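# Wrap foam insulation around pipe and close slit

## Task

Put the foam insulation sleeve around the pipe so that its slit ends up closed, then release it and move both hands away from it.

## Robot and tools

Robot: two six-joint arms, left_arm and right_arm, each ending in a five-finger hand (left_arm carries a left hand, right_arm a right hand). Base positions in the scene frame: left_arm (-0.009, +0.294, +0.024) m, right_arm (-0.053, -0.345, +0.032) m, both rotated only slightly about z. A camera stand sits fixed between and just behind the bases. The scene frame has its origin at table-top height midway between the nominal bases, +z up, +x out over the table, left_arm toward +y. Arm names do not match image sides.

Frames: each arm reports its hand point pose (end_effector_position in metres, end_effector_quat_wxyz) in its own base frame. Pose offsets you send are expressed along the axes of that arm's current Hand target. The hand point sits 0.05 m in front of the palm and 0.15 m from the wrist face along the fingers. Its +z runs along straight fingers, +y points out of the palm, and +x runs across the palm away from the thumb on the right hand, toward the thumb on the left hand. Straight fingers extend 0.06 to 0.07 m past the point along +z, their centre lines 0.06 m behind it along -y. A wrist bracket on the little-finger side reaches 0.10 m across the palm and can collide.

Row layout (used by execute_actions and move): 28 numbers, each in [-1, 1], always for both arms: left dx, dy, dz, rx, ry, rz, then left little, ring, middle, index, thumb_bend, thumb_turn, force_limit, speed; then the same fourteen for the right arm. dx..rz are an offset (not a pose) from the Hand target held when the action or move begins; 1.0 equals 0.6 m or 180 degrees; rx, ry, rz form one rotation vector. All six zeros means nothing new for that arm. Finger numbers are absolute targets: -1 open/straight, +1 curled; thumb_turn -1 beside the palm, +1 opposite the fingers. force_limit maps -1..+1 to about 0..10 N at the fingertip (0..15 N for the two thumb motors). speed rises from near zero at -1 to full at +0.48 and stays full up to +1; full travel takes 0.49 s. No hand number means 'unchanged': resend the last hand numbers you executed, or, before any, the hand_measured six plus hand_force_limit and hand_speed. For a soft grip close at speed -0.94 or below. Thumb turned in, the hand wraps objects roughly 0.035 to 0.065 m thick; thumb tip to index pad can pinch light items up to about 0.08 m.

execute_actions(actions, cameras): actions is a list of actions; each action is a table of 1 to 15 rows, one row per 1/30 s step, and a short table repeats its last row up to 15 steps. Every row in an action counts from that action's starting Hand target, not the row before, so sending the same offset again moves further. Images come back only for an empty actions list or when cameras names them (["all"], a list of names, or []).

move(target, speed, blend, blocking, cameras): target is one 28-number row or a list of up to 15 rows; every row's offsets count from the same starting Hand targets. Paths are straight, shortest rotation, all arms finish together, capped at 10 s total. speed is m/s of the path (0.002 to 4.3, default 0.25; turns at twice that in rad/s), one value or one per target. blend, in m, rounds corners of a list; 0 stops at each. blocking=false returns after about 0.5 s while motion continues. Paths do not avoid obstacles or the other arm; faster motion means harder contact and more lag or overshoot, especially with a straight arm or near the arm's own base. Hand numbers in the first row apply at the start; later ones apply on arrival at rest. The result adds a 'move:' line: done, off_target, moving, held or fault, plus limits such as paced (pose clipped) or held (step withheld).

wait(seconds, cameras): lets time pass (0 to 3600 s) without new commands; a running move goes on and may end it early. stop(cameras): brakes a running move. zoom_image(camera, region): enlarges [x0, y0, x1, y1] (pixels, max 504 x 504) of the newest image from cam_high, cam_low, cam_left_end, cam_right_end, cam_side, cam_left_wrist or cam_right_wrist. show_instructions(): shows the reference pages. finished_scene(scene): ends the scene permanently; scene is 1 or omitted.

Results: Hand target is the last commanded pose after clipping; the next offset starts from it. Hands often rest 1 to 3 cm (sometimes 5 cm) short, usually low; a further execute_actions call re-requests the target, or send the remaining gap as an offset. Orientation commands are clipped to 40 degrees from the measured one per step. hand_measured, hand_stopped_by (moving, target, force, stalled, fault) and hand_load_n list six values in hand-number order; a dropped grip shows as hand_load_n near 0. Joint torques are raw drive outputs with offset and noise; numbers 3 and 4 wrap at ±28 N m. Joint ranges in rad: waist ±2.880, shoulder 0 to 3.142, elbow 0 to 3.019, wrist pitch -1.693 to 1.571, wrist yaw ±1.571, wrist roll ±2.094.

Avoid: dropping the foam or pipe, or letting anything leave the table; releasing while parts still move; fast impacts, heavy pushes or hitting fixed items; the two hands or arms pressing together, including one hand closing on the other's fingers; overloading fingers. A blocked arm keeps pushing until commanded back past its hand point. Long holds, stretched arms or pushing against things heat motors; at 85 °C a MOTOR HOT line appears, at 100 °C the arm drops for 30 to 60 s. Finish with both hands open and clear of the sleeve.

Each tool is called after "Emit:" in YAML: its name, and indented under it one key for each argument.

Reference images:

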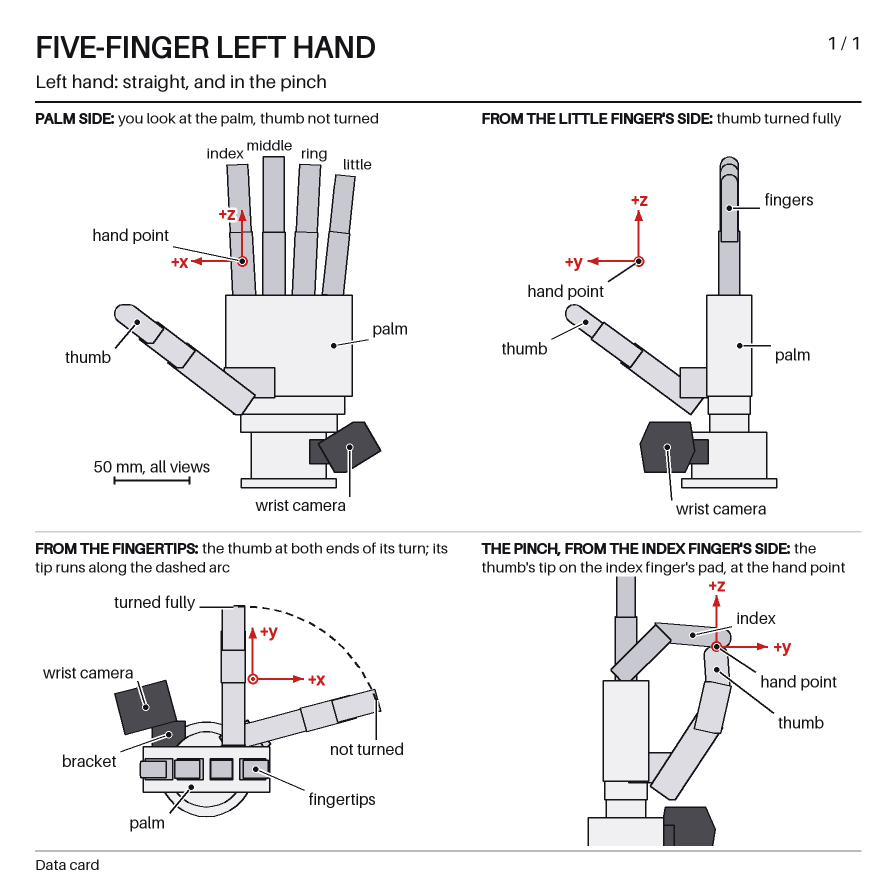

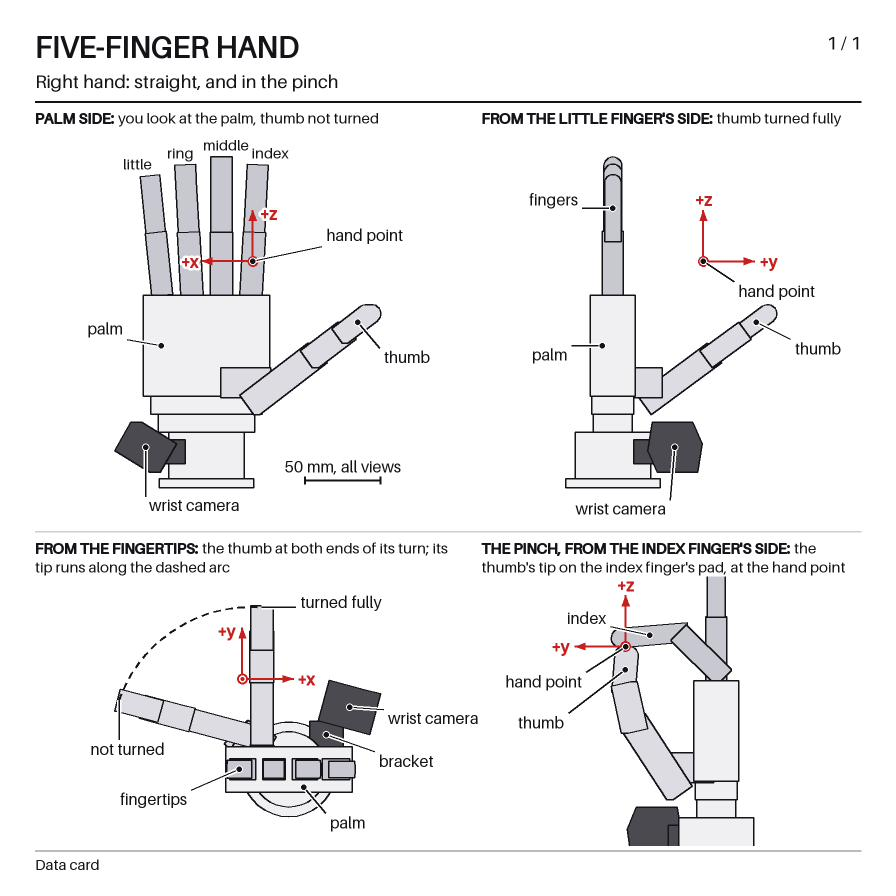

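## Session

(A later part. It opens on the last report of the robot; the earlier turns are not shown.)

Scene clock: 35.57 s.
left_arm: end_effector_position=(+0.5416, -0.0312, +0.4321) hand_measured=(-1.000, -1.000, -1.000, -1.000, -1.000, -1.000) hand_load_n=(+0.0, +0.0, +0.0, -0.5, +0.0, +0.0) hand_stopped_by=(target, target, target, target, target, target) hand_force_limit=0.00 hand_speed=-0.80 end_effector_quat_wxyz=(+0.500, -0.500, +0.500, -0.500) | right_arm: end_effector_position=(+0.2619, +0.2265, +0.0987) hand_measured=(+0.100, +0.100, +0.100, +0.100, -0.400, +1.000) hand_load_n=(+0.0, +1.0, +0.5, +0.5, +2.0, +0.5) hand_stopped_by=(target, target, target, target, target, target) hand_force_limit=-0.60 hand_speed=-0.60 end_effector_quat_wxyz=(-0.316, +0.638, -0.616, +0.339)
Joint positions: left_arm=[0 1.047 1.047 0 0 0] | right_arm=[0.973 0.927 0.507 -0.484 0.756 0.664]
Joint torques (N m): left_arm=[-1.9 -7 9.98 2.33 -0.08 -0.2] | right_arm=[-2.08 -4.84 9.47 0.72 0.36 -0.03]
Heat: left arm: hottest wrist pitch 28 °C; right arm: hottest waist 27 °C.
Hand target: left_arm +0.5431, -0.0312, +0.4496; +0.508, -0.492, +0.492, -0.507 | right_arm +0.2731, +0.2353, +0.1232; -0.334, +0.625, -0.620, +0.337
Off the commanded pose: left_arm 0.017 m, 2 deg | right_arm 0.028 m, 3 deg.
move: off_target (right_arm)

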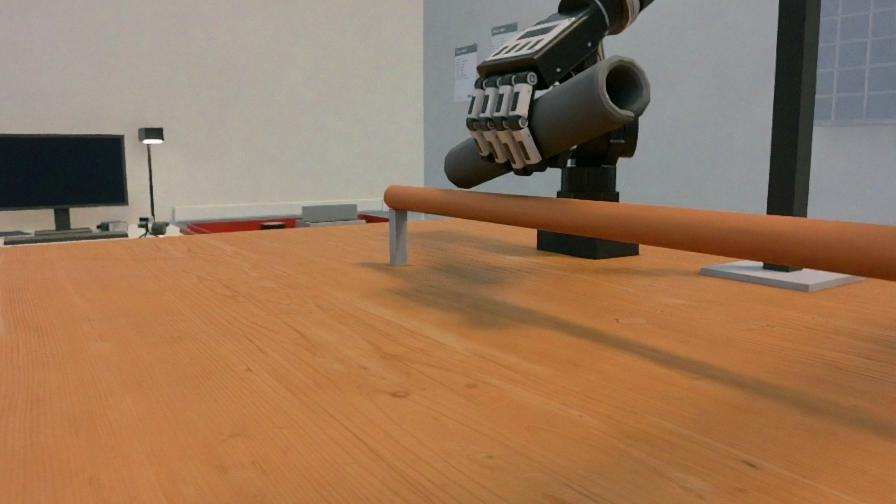

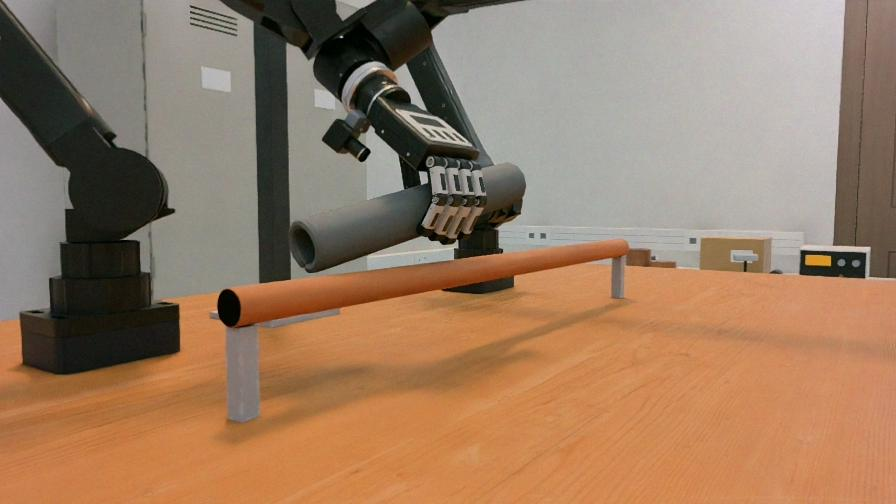

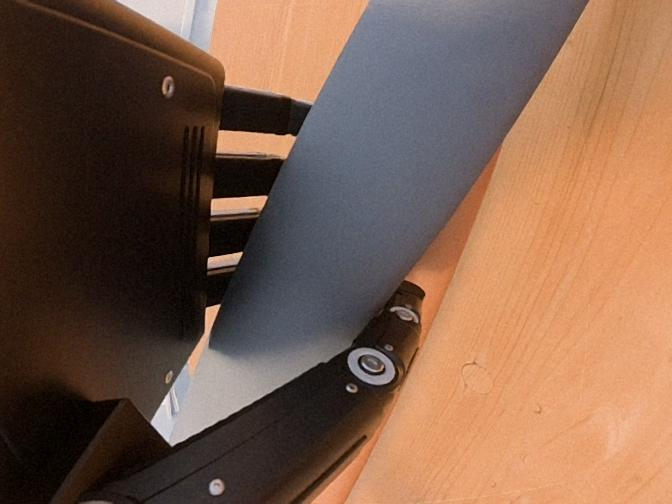

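Emit:
move:
  target: [0,0,0,0,0,0,-1,-1,-1,-1,-1,-1,0,-0.8,0,-0.028,-0.018,0,0,0,0.6,0.6,0.6,0.6,-0.4,1,-0.4,-0.7]
  speed: 0.05
  cameras: ["all"]

Scene clock: 37.53 s.
left_arm: end_effector_position=(+0.5416, -0.0312, +0.4321) hand_measured=(-1.000, -1.000, -1.000, -1.000, -1.000, -1.000) hand_load_n=(+0.0, +0.0, +0.5, +0.0, +0.0, -0.5) hand_stopped_by=(target, target, target, target, target, target) hand_force_limit=0.00 hand_speed=-0.80 end_effector_quat_wxyz=(+0.500, -0.500, +0.500, -0.500) | right_arm: end_effector_position=(+0.2628, +0.2275, +0.1182) hand_measured=(+0.600, +0.594, +0.402, +0.512, -0.402, +1.000) hand_load_n=(+1.0, +3.0, +2.5, +2.0, +3.5, +0.5) hand_stopped_by=(target, force, force, force, target, target) hand_force_limit=-0.40 hand_speed=-0.70 end_effector_quat_wxyz=(-0.316, +0.638, -0.615, +0.339)
Joint positions: left_arm=[0 1.047 1.047 0 0 0] | right_arm=[0.973 0.903 0.55 -0.551 0.756 0.663]
Joint torques (N m): left_arm=[-1.79 -6.95 9.89 2.33 -0.07 -0.2] | right_arm=[-2.49 -4.48 9.65 0.53 0.31 -0.04]
Heat: left arm: hottest wrist pitch 28 °C; right arm: hottest waist 27 °C.
Hand target: left_arm +0.5431, -0.0312, +0.4496; +0.508, -0.492, +0.492, -0.507 | right_arm +0.2734, +0.2355, +0.1434; -0.334, +0.625, -0.620, +0.337
Off the commanded pose: left_arm 0.017 m, 2 deg | right_arm 0.028 m, 3 deg.
move: off_target (right_arm)

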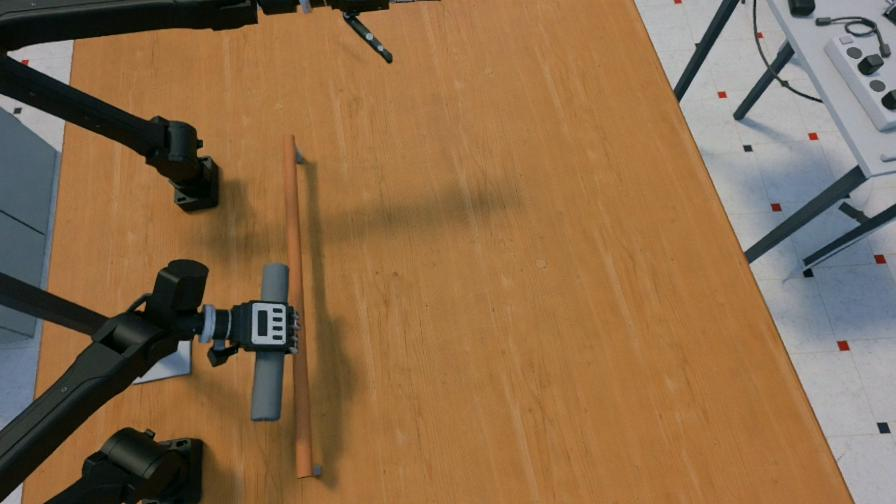

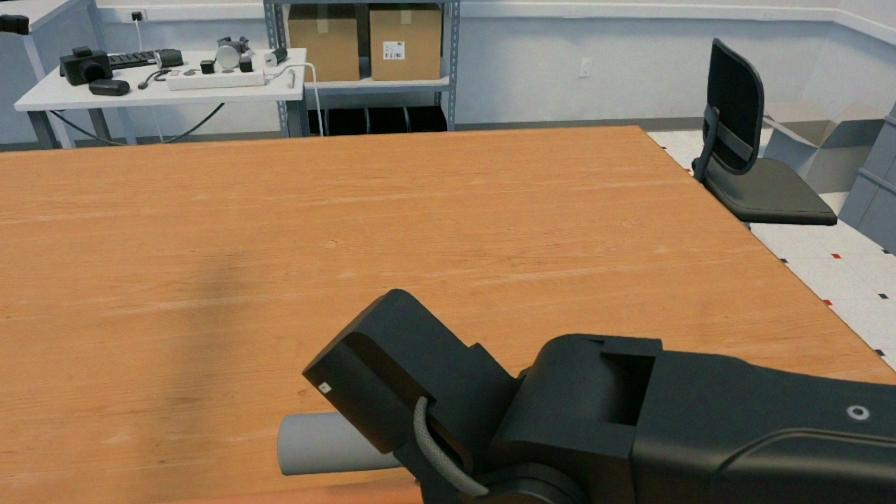

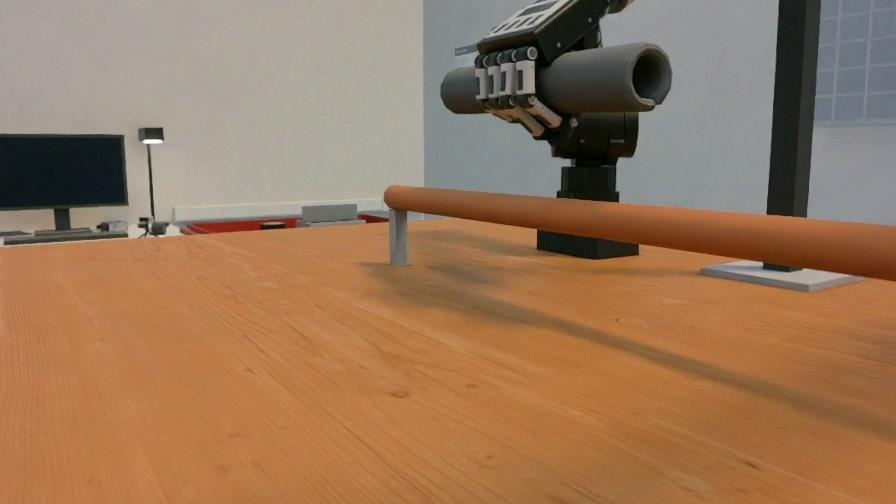

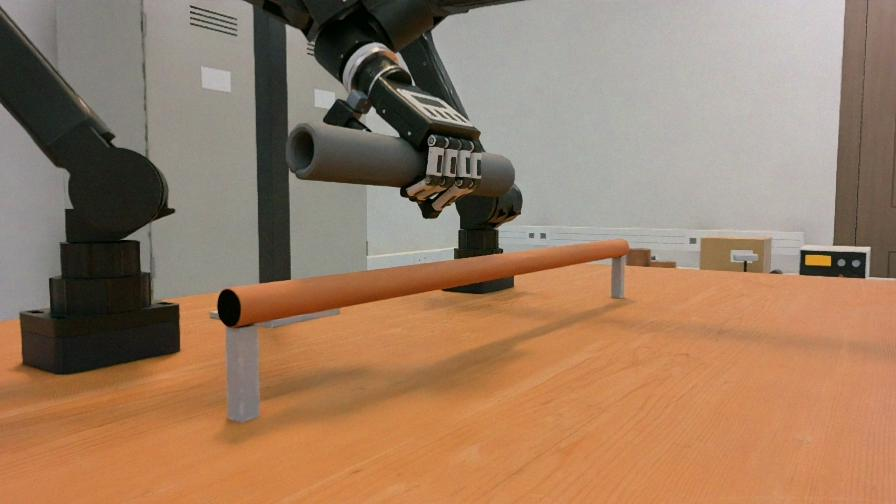

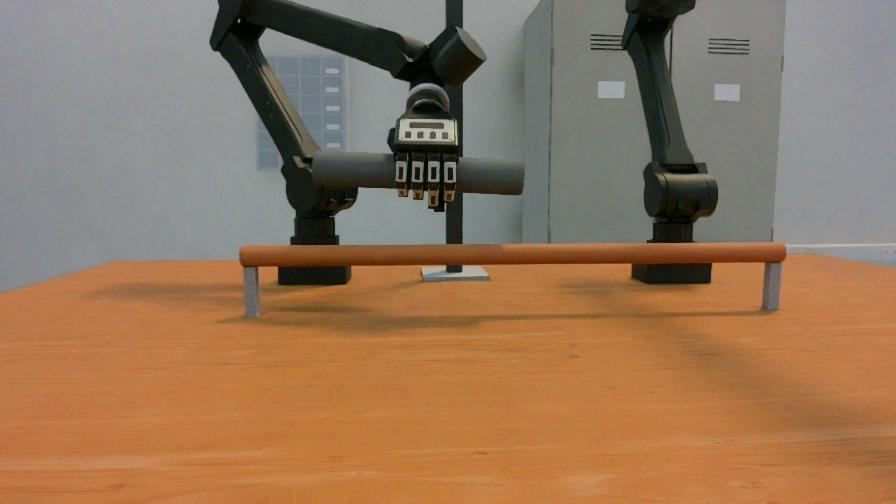

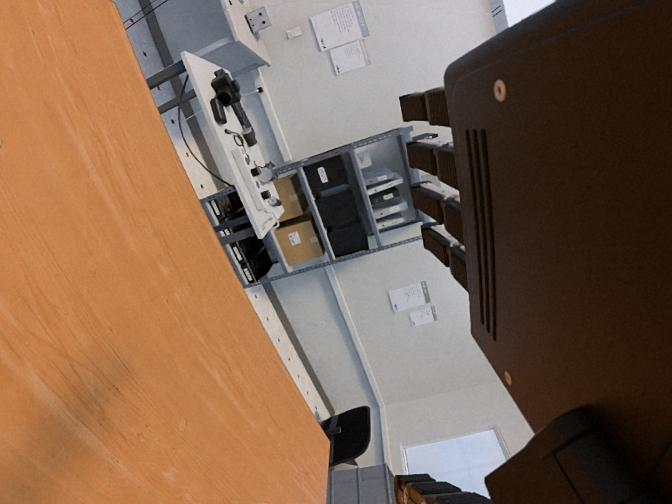

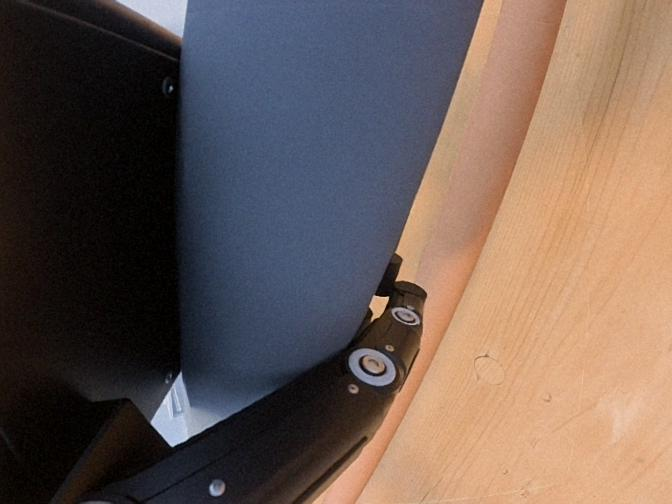

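Emit:
zoom_image:
  camera: "cam_left_end"
  region: [420, 0, 700, 180]

Emit:
zoom_image:
  camera: "cam_right_end"
  region: [270, 90, 390, 210]

Scaled by 1.800.

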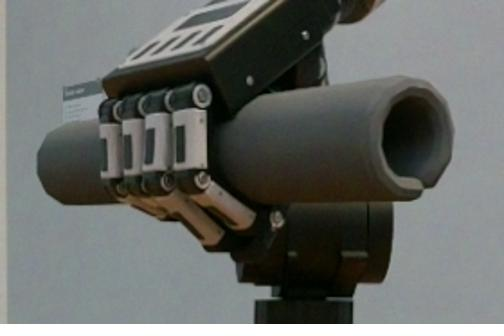

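Scaled by 4.200.

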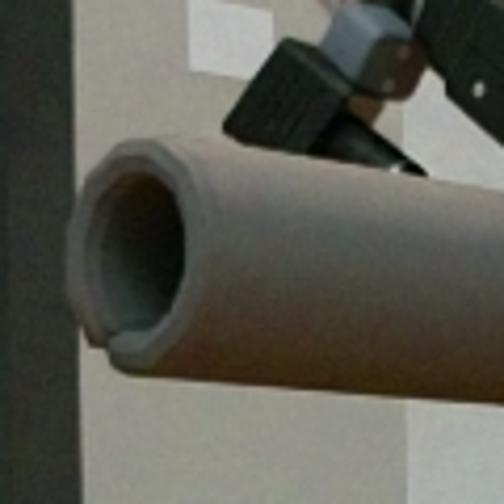

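Emit:
move:
  target: [0,0,0,0,0,0,-1,-1,-1,-1,-1,-1,0,-0.8,0,-0.0555,0.0238,0.1225,-0.0374,-0.0017,0.6,0.6,0.6,0.6,-0.4,1,-0.4,-0.7]
  speed: 0.06
  cameras: ["cam_high","cam_left_end","cam_right_end","cam_side"]

Emit:
zoom_image:
  camera: "cam_left_end"
  region: [420, 0, 700, 180]

Emit:
zoom_image:
  camera: "cam_right_end"
  region: [270, 90, 470, 240]

Scene clock: 45.10 s.
left_arm: end_effector_position=(+0.5416, -0.0312, +0.4321) hand_measured=(-1.000, -1.000, -1.000, -1.000, -1.000, -1.000) hand_load_n=(+0.0, +0.0, +0.0, +0.0, +0.0, -0.5) hand_stopped_by=(target, target, target, target, target, target) hand_force_limit=0.00 hand_speed=-0.80 end_effector_quat_wxyz=(+0.500, -0.500, +0.500, -0.500) | right_arm: end_effector_position=(+0.2982, +0.2365, +0.1537) hand_measured=(+0.600, +0.594, +0.402, +0.512, -0.402, +1.000) hand_load_n=(+1.0, +3.5, +2.5, +2.0, +3.5, +0.5) hand_stopped_by=(target, force, force, force, target, target) hand_force_limit=-0.40 hand_speed=-0.70 end_effector_quat_wxyz=(-0.473, +0.581, -0.520, +0.410)
Joint positions: left_arm=[0 1.047 1.047 0 0 0] | right_arm=[0.966 0.821 0.34 0.161 0.815 0.252]
Joint torques (N m): left_arm=[-1.85 -7.36 9.95 2.36 -0.07 -0.2] | right_arm=[-2.49 -3.14 6.86 2.02 0.11 -0.11]
Heat: left arm: hottest elbow 28 °C; right arm: hottest waist 27 °C.
Hand target: left_arm +0.5431, -0.0312, +0.4496; +0.508, -0.492, +0.492, -0.507 | right_arm +0.3036, +0.2358, +0.1632; -0.482, +0.570, -0.522, +0.413
Off the commanded pose: left_arm 0.017 m, 2 deg | right_arm 0.011 m, 2 deg.
move: off_target (right_arm)

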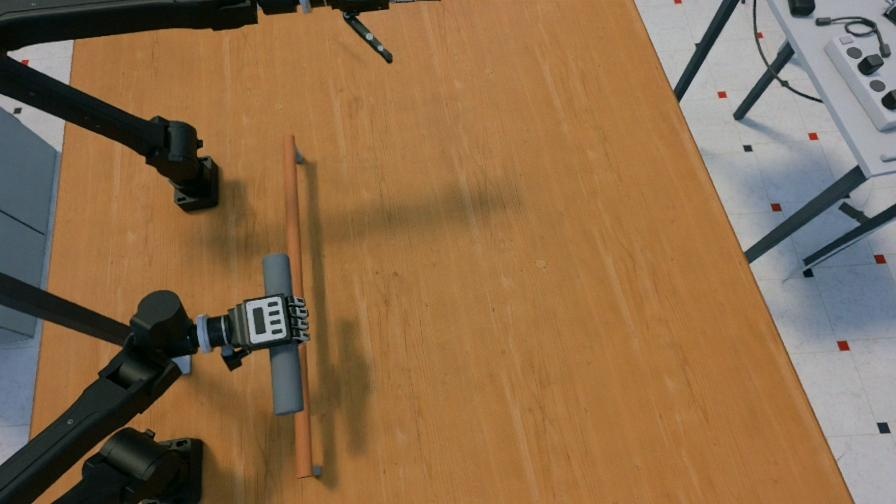

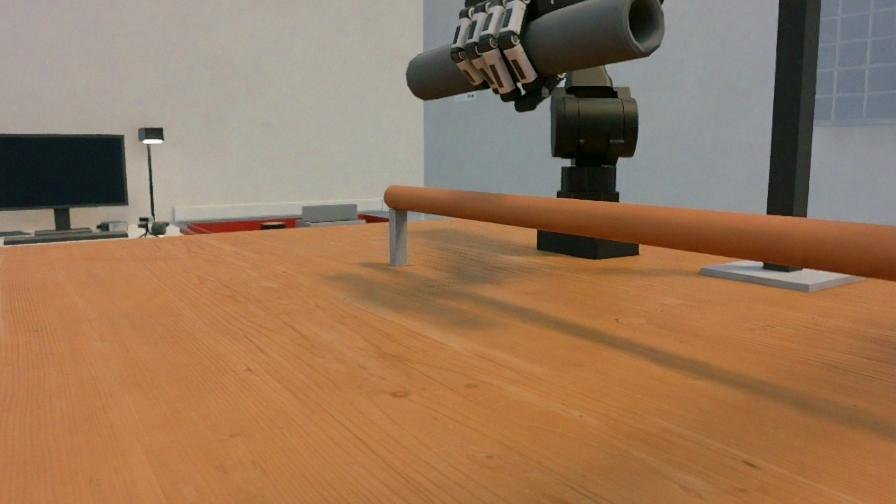

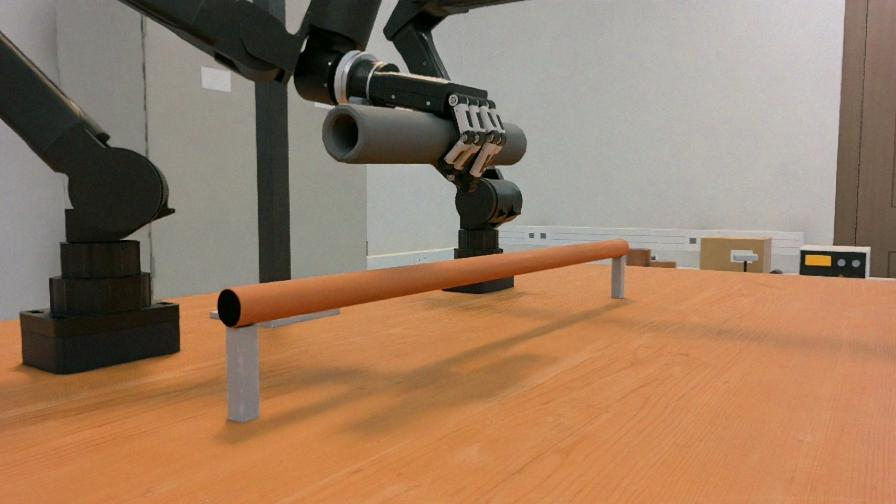

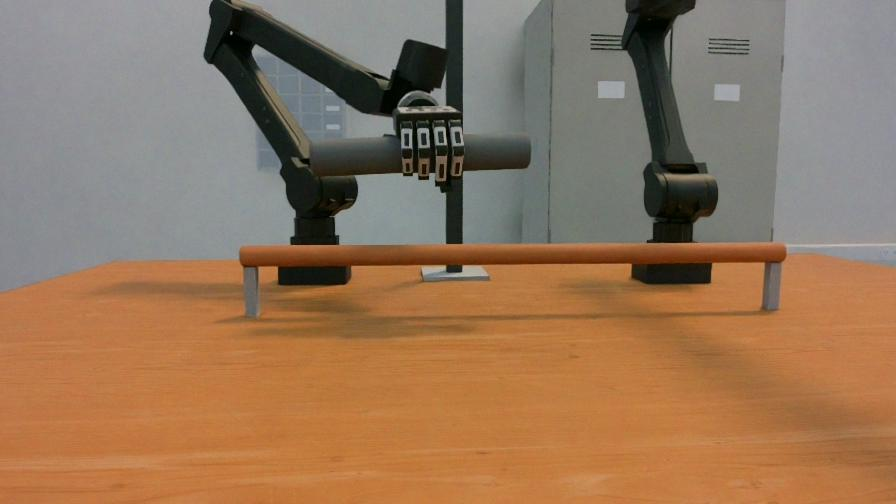

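Scaled by 1.800.

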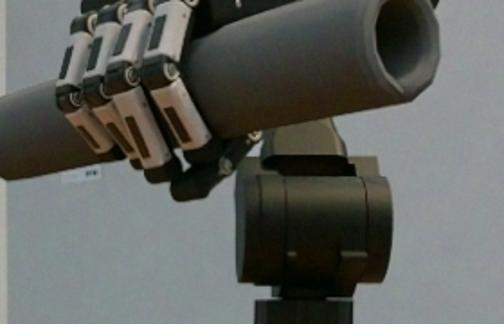

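Scaled by 2.520.

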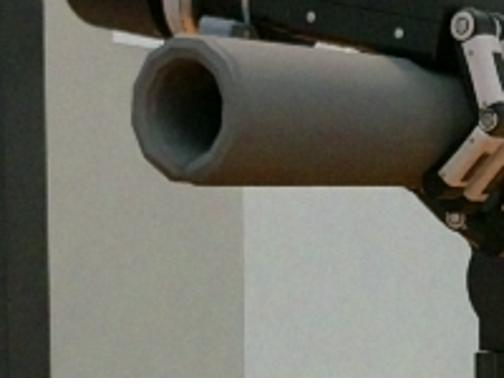

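Emit:
execute_actions:
  actions: []

Scene clock: 45.67 s.
left_arm: end_effector_position=(+0.5416, -0.0312, +0.4321) hand_measured=(-1.000, -1.000, -1.000, -1.000, -1.000, -1.000) hand_load_n=(+0.0, -0.5, +0.0, +0.0, +0.0, -0.5) hand_stopped_by=(target, target, target, target, target, target) hand_force_limit=0.00 hand_speed=-0.80 end_effector_quat_wxyz=(+0.500, -0.500, +0.500, -0.500) | right_arm: end_effector_position=(+0.2982, +0.2365, +0.1537) hand_measured=(+0.600, +0.594, +0.402, +0.512, -0.402, +1.000) hand_load_n=(+1.0, +3.5, +2.0, +2.0, +4.0, +0.5) hand_stopped_by=(target, force, force, force, target, target) hand_force_limit=-0.40 hand_speed=-0.70 end_effector_quat_wxyz=(-0.473, +0.581, -0.520, +0.411)
Joint positions: left_arm=[0 1.047 1.047 0 0 0] | right_arm=[0.966 0.821 0.34 0.161 0.815 0.251]
Joint velocities: within noise
Joint torques (N m): left_arm=[-1.85 -7.18 9.98 2.32 -0.08 -0.21] | right_arm=[-2.26 -3.08 6.99 1.91 0.1 -0.05]
Motor temperatures (°C): left_arm=[25 25 28 28 23 26] | right_arm=[27 24 26 22 24 26]
Heat: left arm: hottest elbow 28 °C; right arm: hottest waist 27 °C.
Hand target: left_arm +0.5431, -0.0312, +0.4496; +0.508, -0.492, +0.492, -0.507 | right_arm +0.3036, +0.2358, +0.1632; -0.482, +0.570, -0.522, +0.413
Off the commanded pose: left_arm 0.017 m, 2 deg | right_arm 0.011 m, 2 deg.

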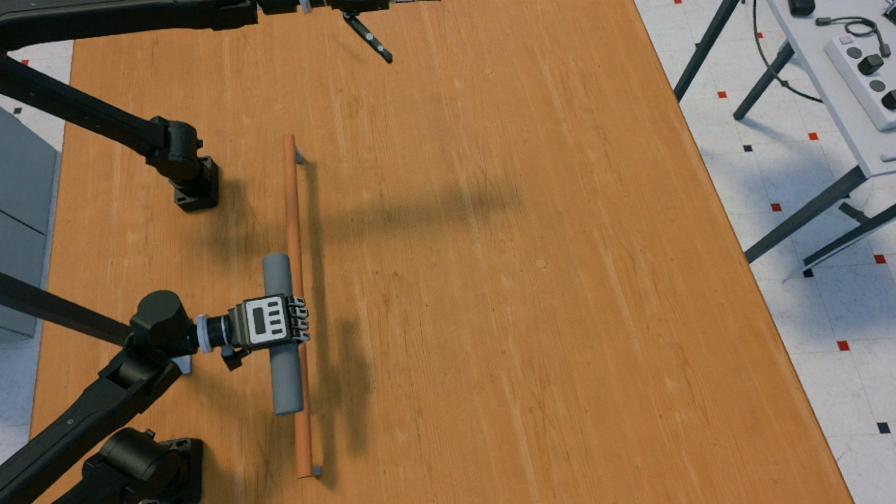

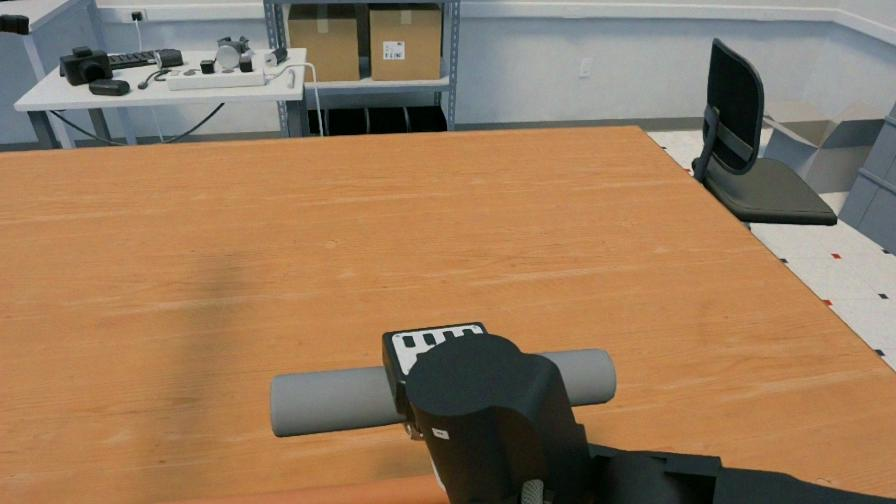

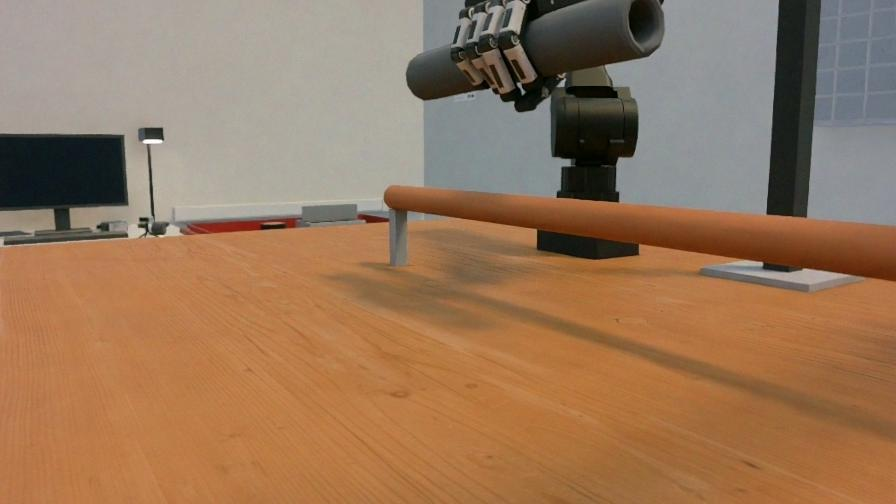

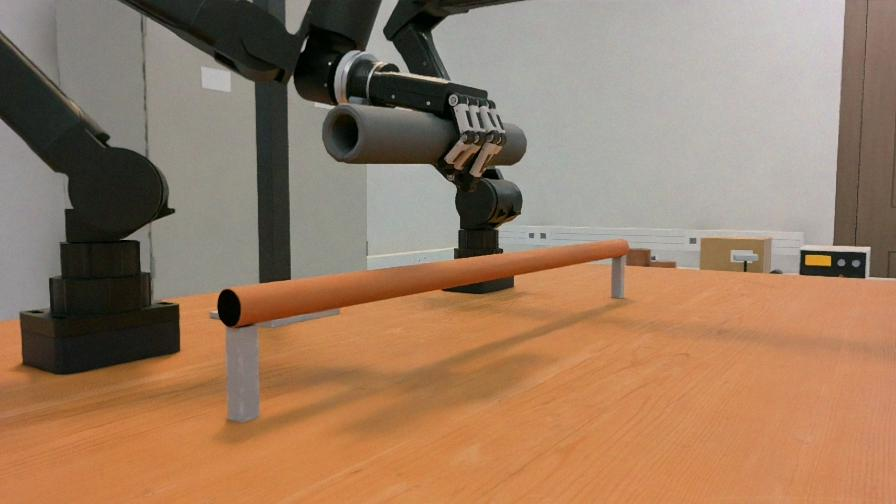

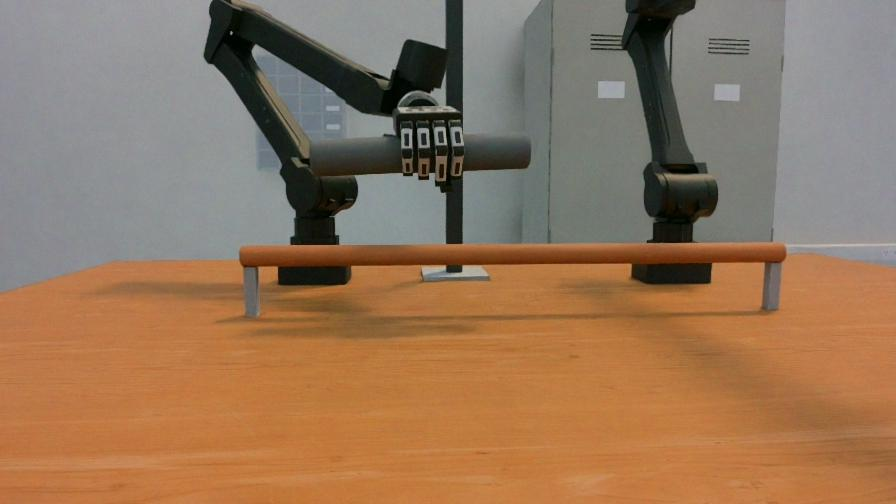

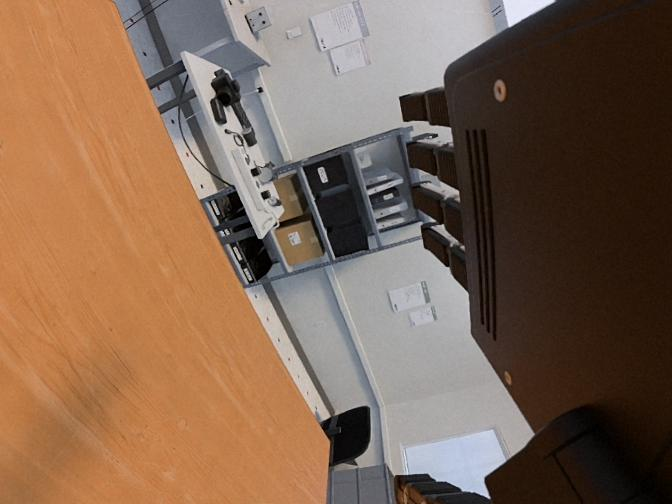

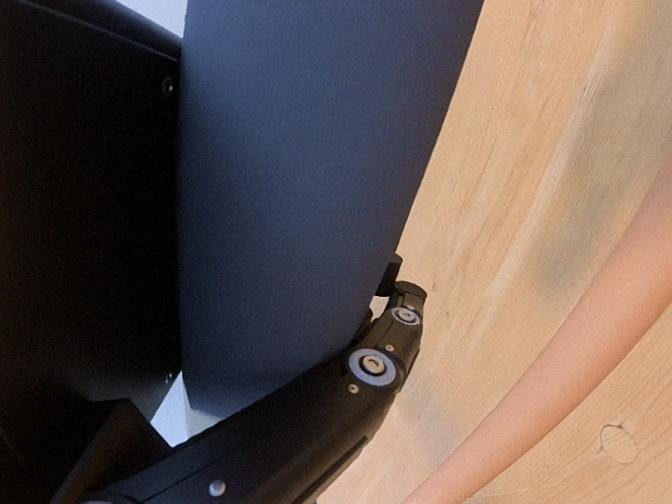

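Emit:
zoom_image:
  camera: "cam_left_end"
  region: [580, 0, 700, 70]

Emit:
zoom_image:
  camera: "cam_right_end"
  region: [300, 80, 420, 190]

Emit:
zoom_image:
  camera: "cam_high"
  region: [210, 120, 390, 490]

Scaled by 4.200.

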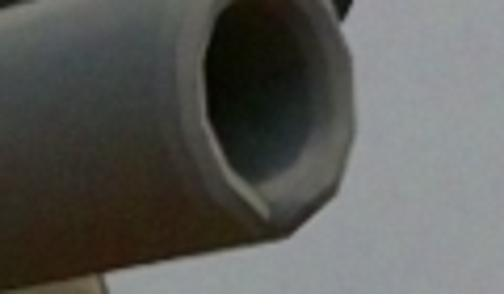

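Scaled by 4.200.

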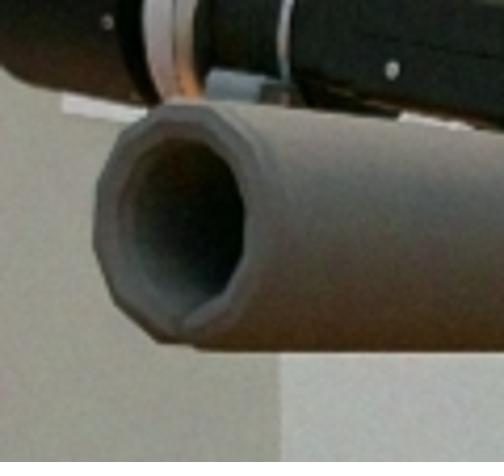

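Scaled by 1.362.

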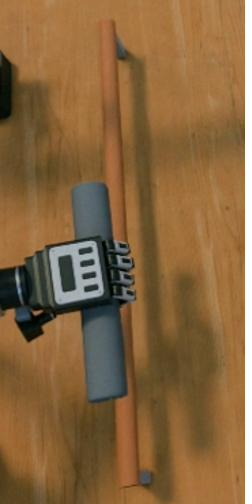

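Emit:
move:
  target: [0,0,0,0,0,0,-1,-1,-1,-1,-1,-1,0,-0.8, 0,0.0735,0.0095,-0.033,0.011,-0.006,0.6,0.6,0.6,0.6,-0.4,1,-0.4,-0.7]
  speed: 0.05
  cameras: ["cam_high","cam_left_end","cam_right_end","cam_side","cam_right_wrist"]

Scene clock: 49.77 s.
left_arm: end_effector_position=(+0.5416, -0.0312, +0.4321) hand_measured=(-1.000, -1.000, -1.000, -1.000, -1.000, -1.000) hand_load_n=(+0.0, +0.0, +0.0, +0.0, +0.0, -0.5) hand_stopped_by=(target, target, target, target, target, target) hand_force_limit=0.00 hand_speed=-0.80 end_effector_quat_wxyz=(+0.500, -0.500, +0.500, -0.500) | right_arm: end_effector_position=(+0.2967, +0.2390, +0.1195) hand_measured=(+0.600, +0.594, +0.402, +0.512, -0.402, +1.000) hand_load_n=(+0.5, +3.5, +2.5, +2.0, +4.0, +0.5) hand_stopped_by=(target, force, force, force, target, target) hand_force_limit=-0.40 hand_speed=-0.70 end_effector_quat_wxyz=(-0.443, +0.595, -0.539, +0.398)
Joint positions: left_arm=[0 1.047 1.047 0 0 0] | right_arm=[0.966 0.913 0.34 0.136 0.815 0.332]
Joint torques (N m): left_arm=[-1.79 -6.83 9.92 2.32 -0.08 -0.2] | right_arm=[-2.08 -2.14 6.8 0.84 0.29 0.09]
Heat: left arm: hottest elbow 28 °C; right arm: hottest waist 27 °C.
Hand target: left_arm +0.5431, -0.0312, +0.4496; +0.508, -0.492, +0.492, -0.507 | right_arm +0.3005, +0.2369, +0.1190; -0.439, +0.592, -0.545, +0.400
Off the commanded pose: left_arm 0.017 m, 2 deg | right_arm 0.004 m, 1 deg.
move: done

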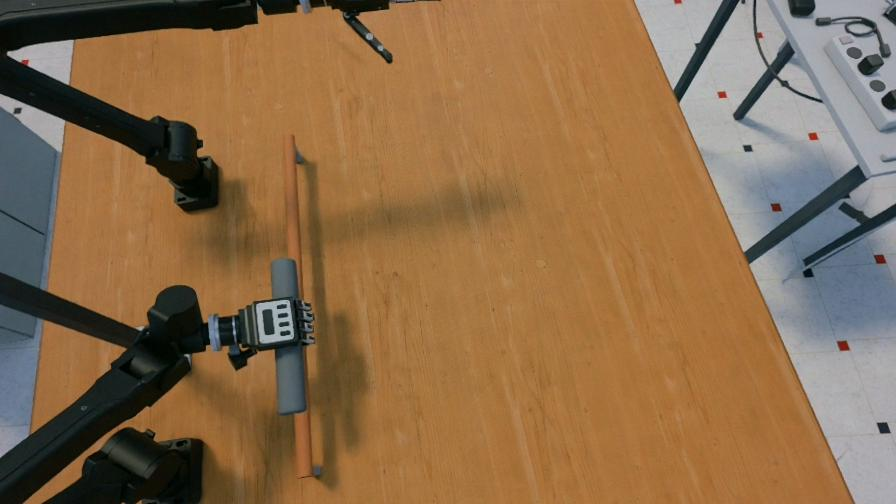

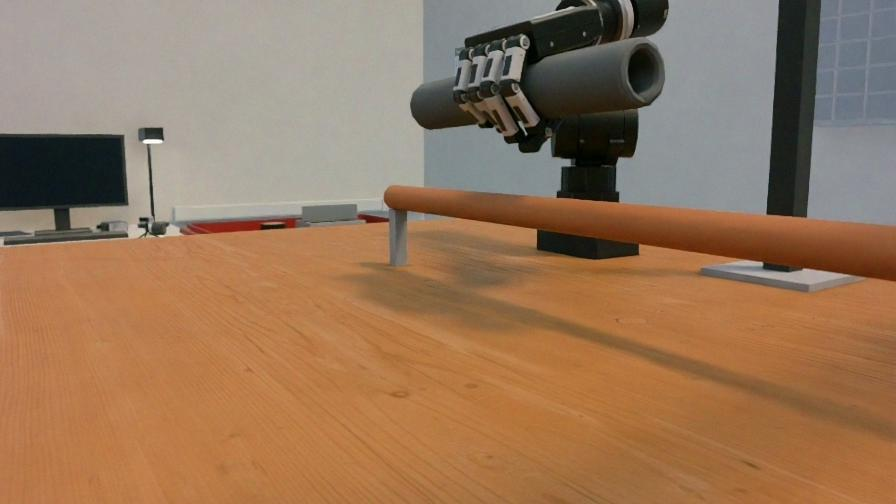

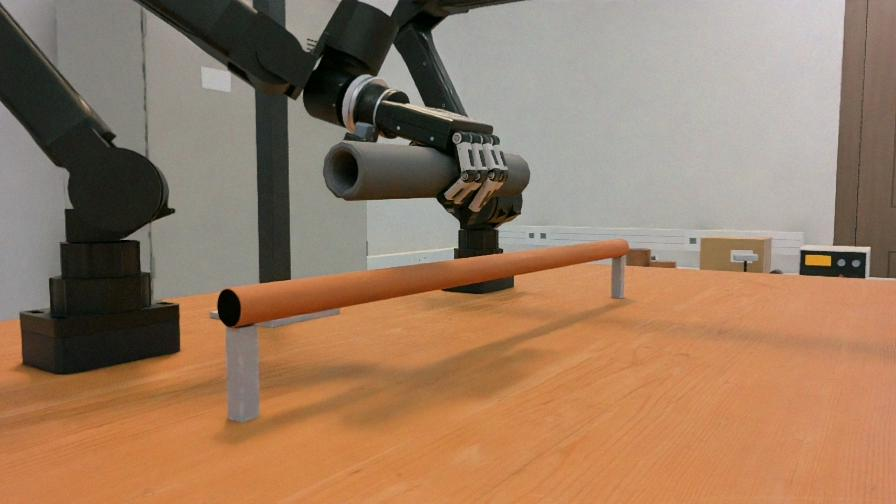

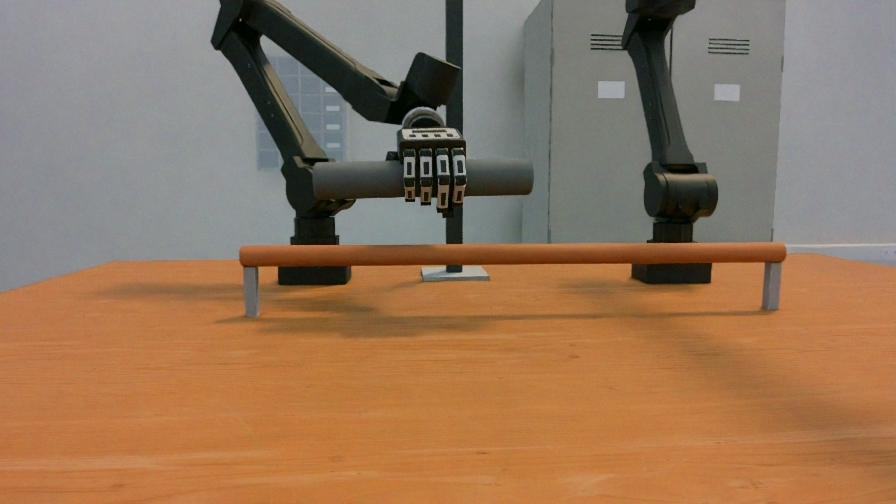

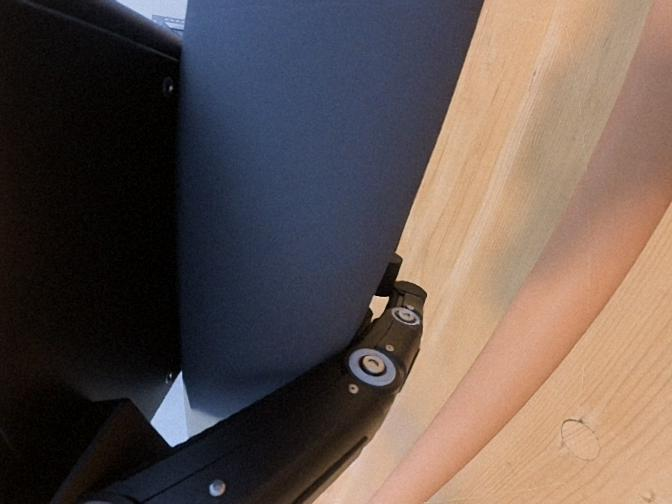

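Emit:
zoom_image:
  camera: "cam_left_end"
  region: [440, 20, 700, 220]

Emit:
zoom_image:
  camera: "cam_right_end"
  region: [300, 110, 560, 300]

Emit:
zoom_image:
  camera: "cam_side"
  region: [290, 130, 560, 290]

Scaled by 1.938.

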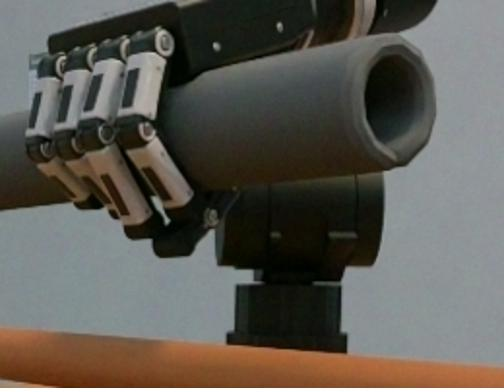

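Scaled by 1.938.

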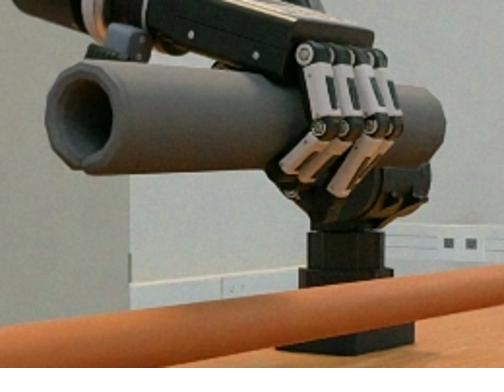

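Scaled by 1.867.

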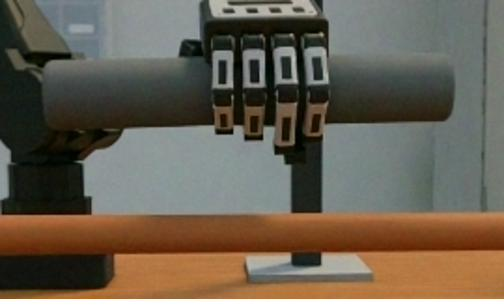

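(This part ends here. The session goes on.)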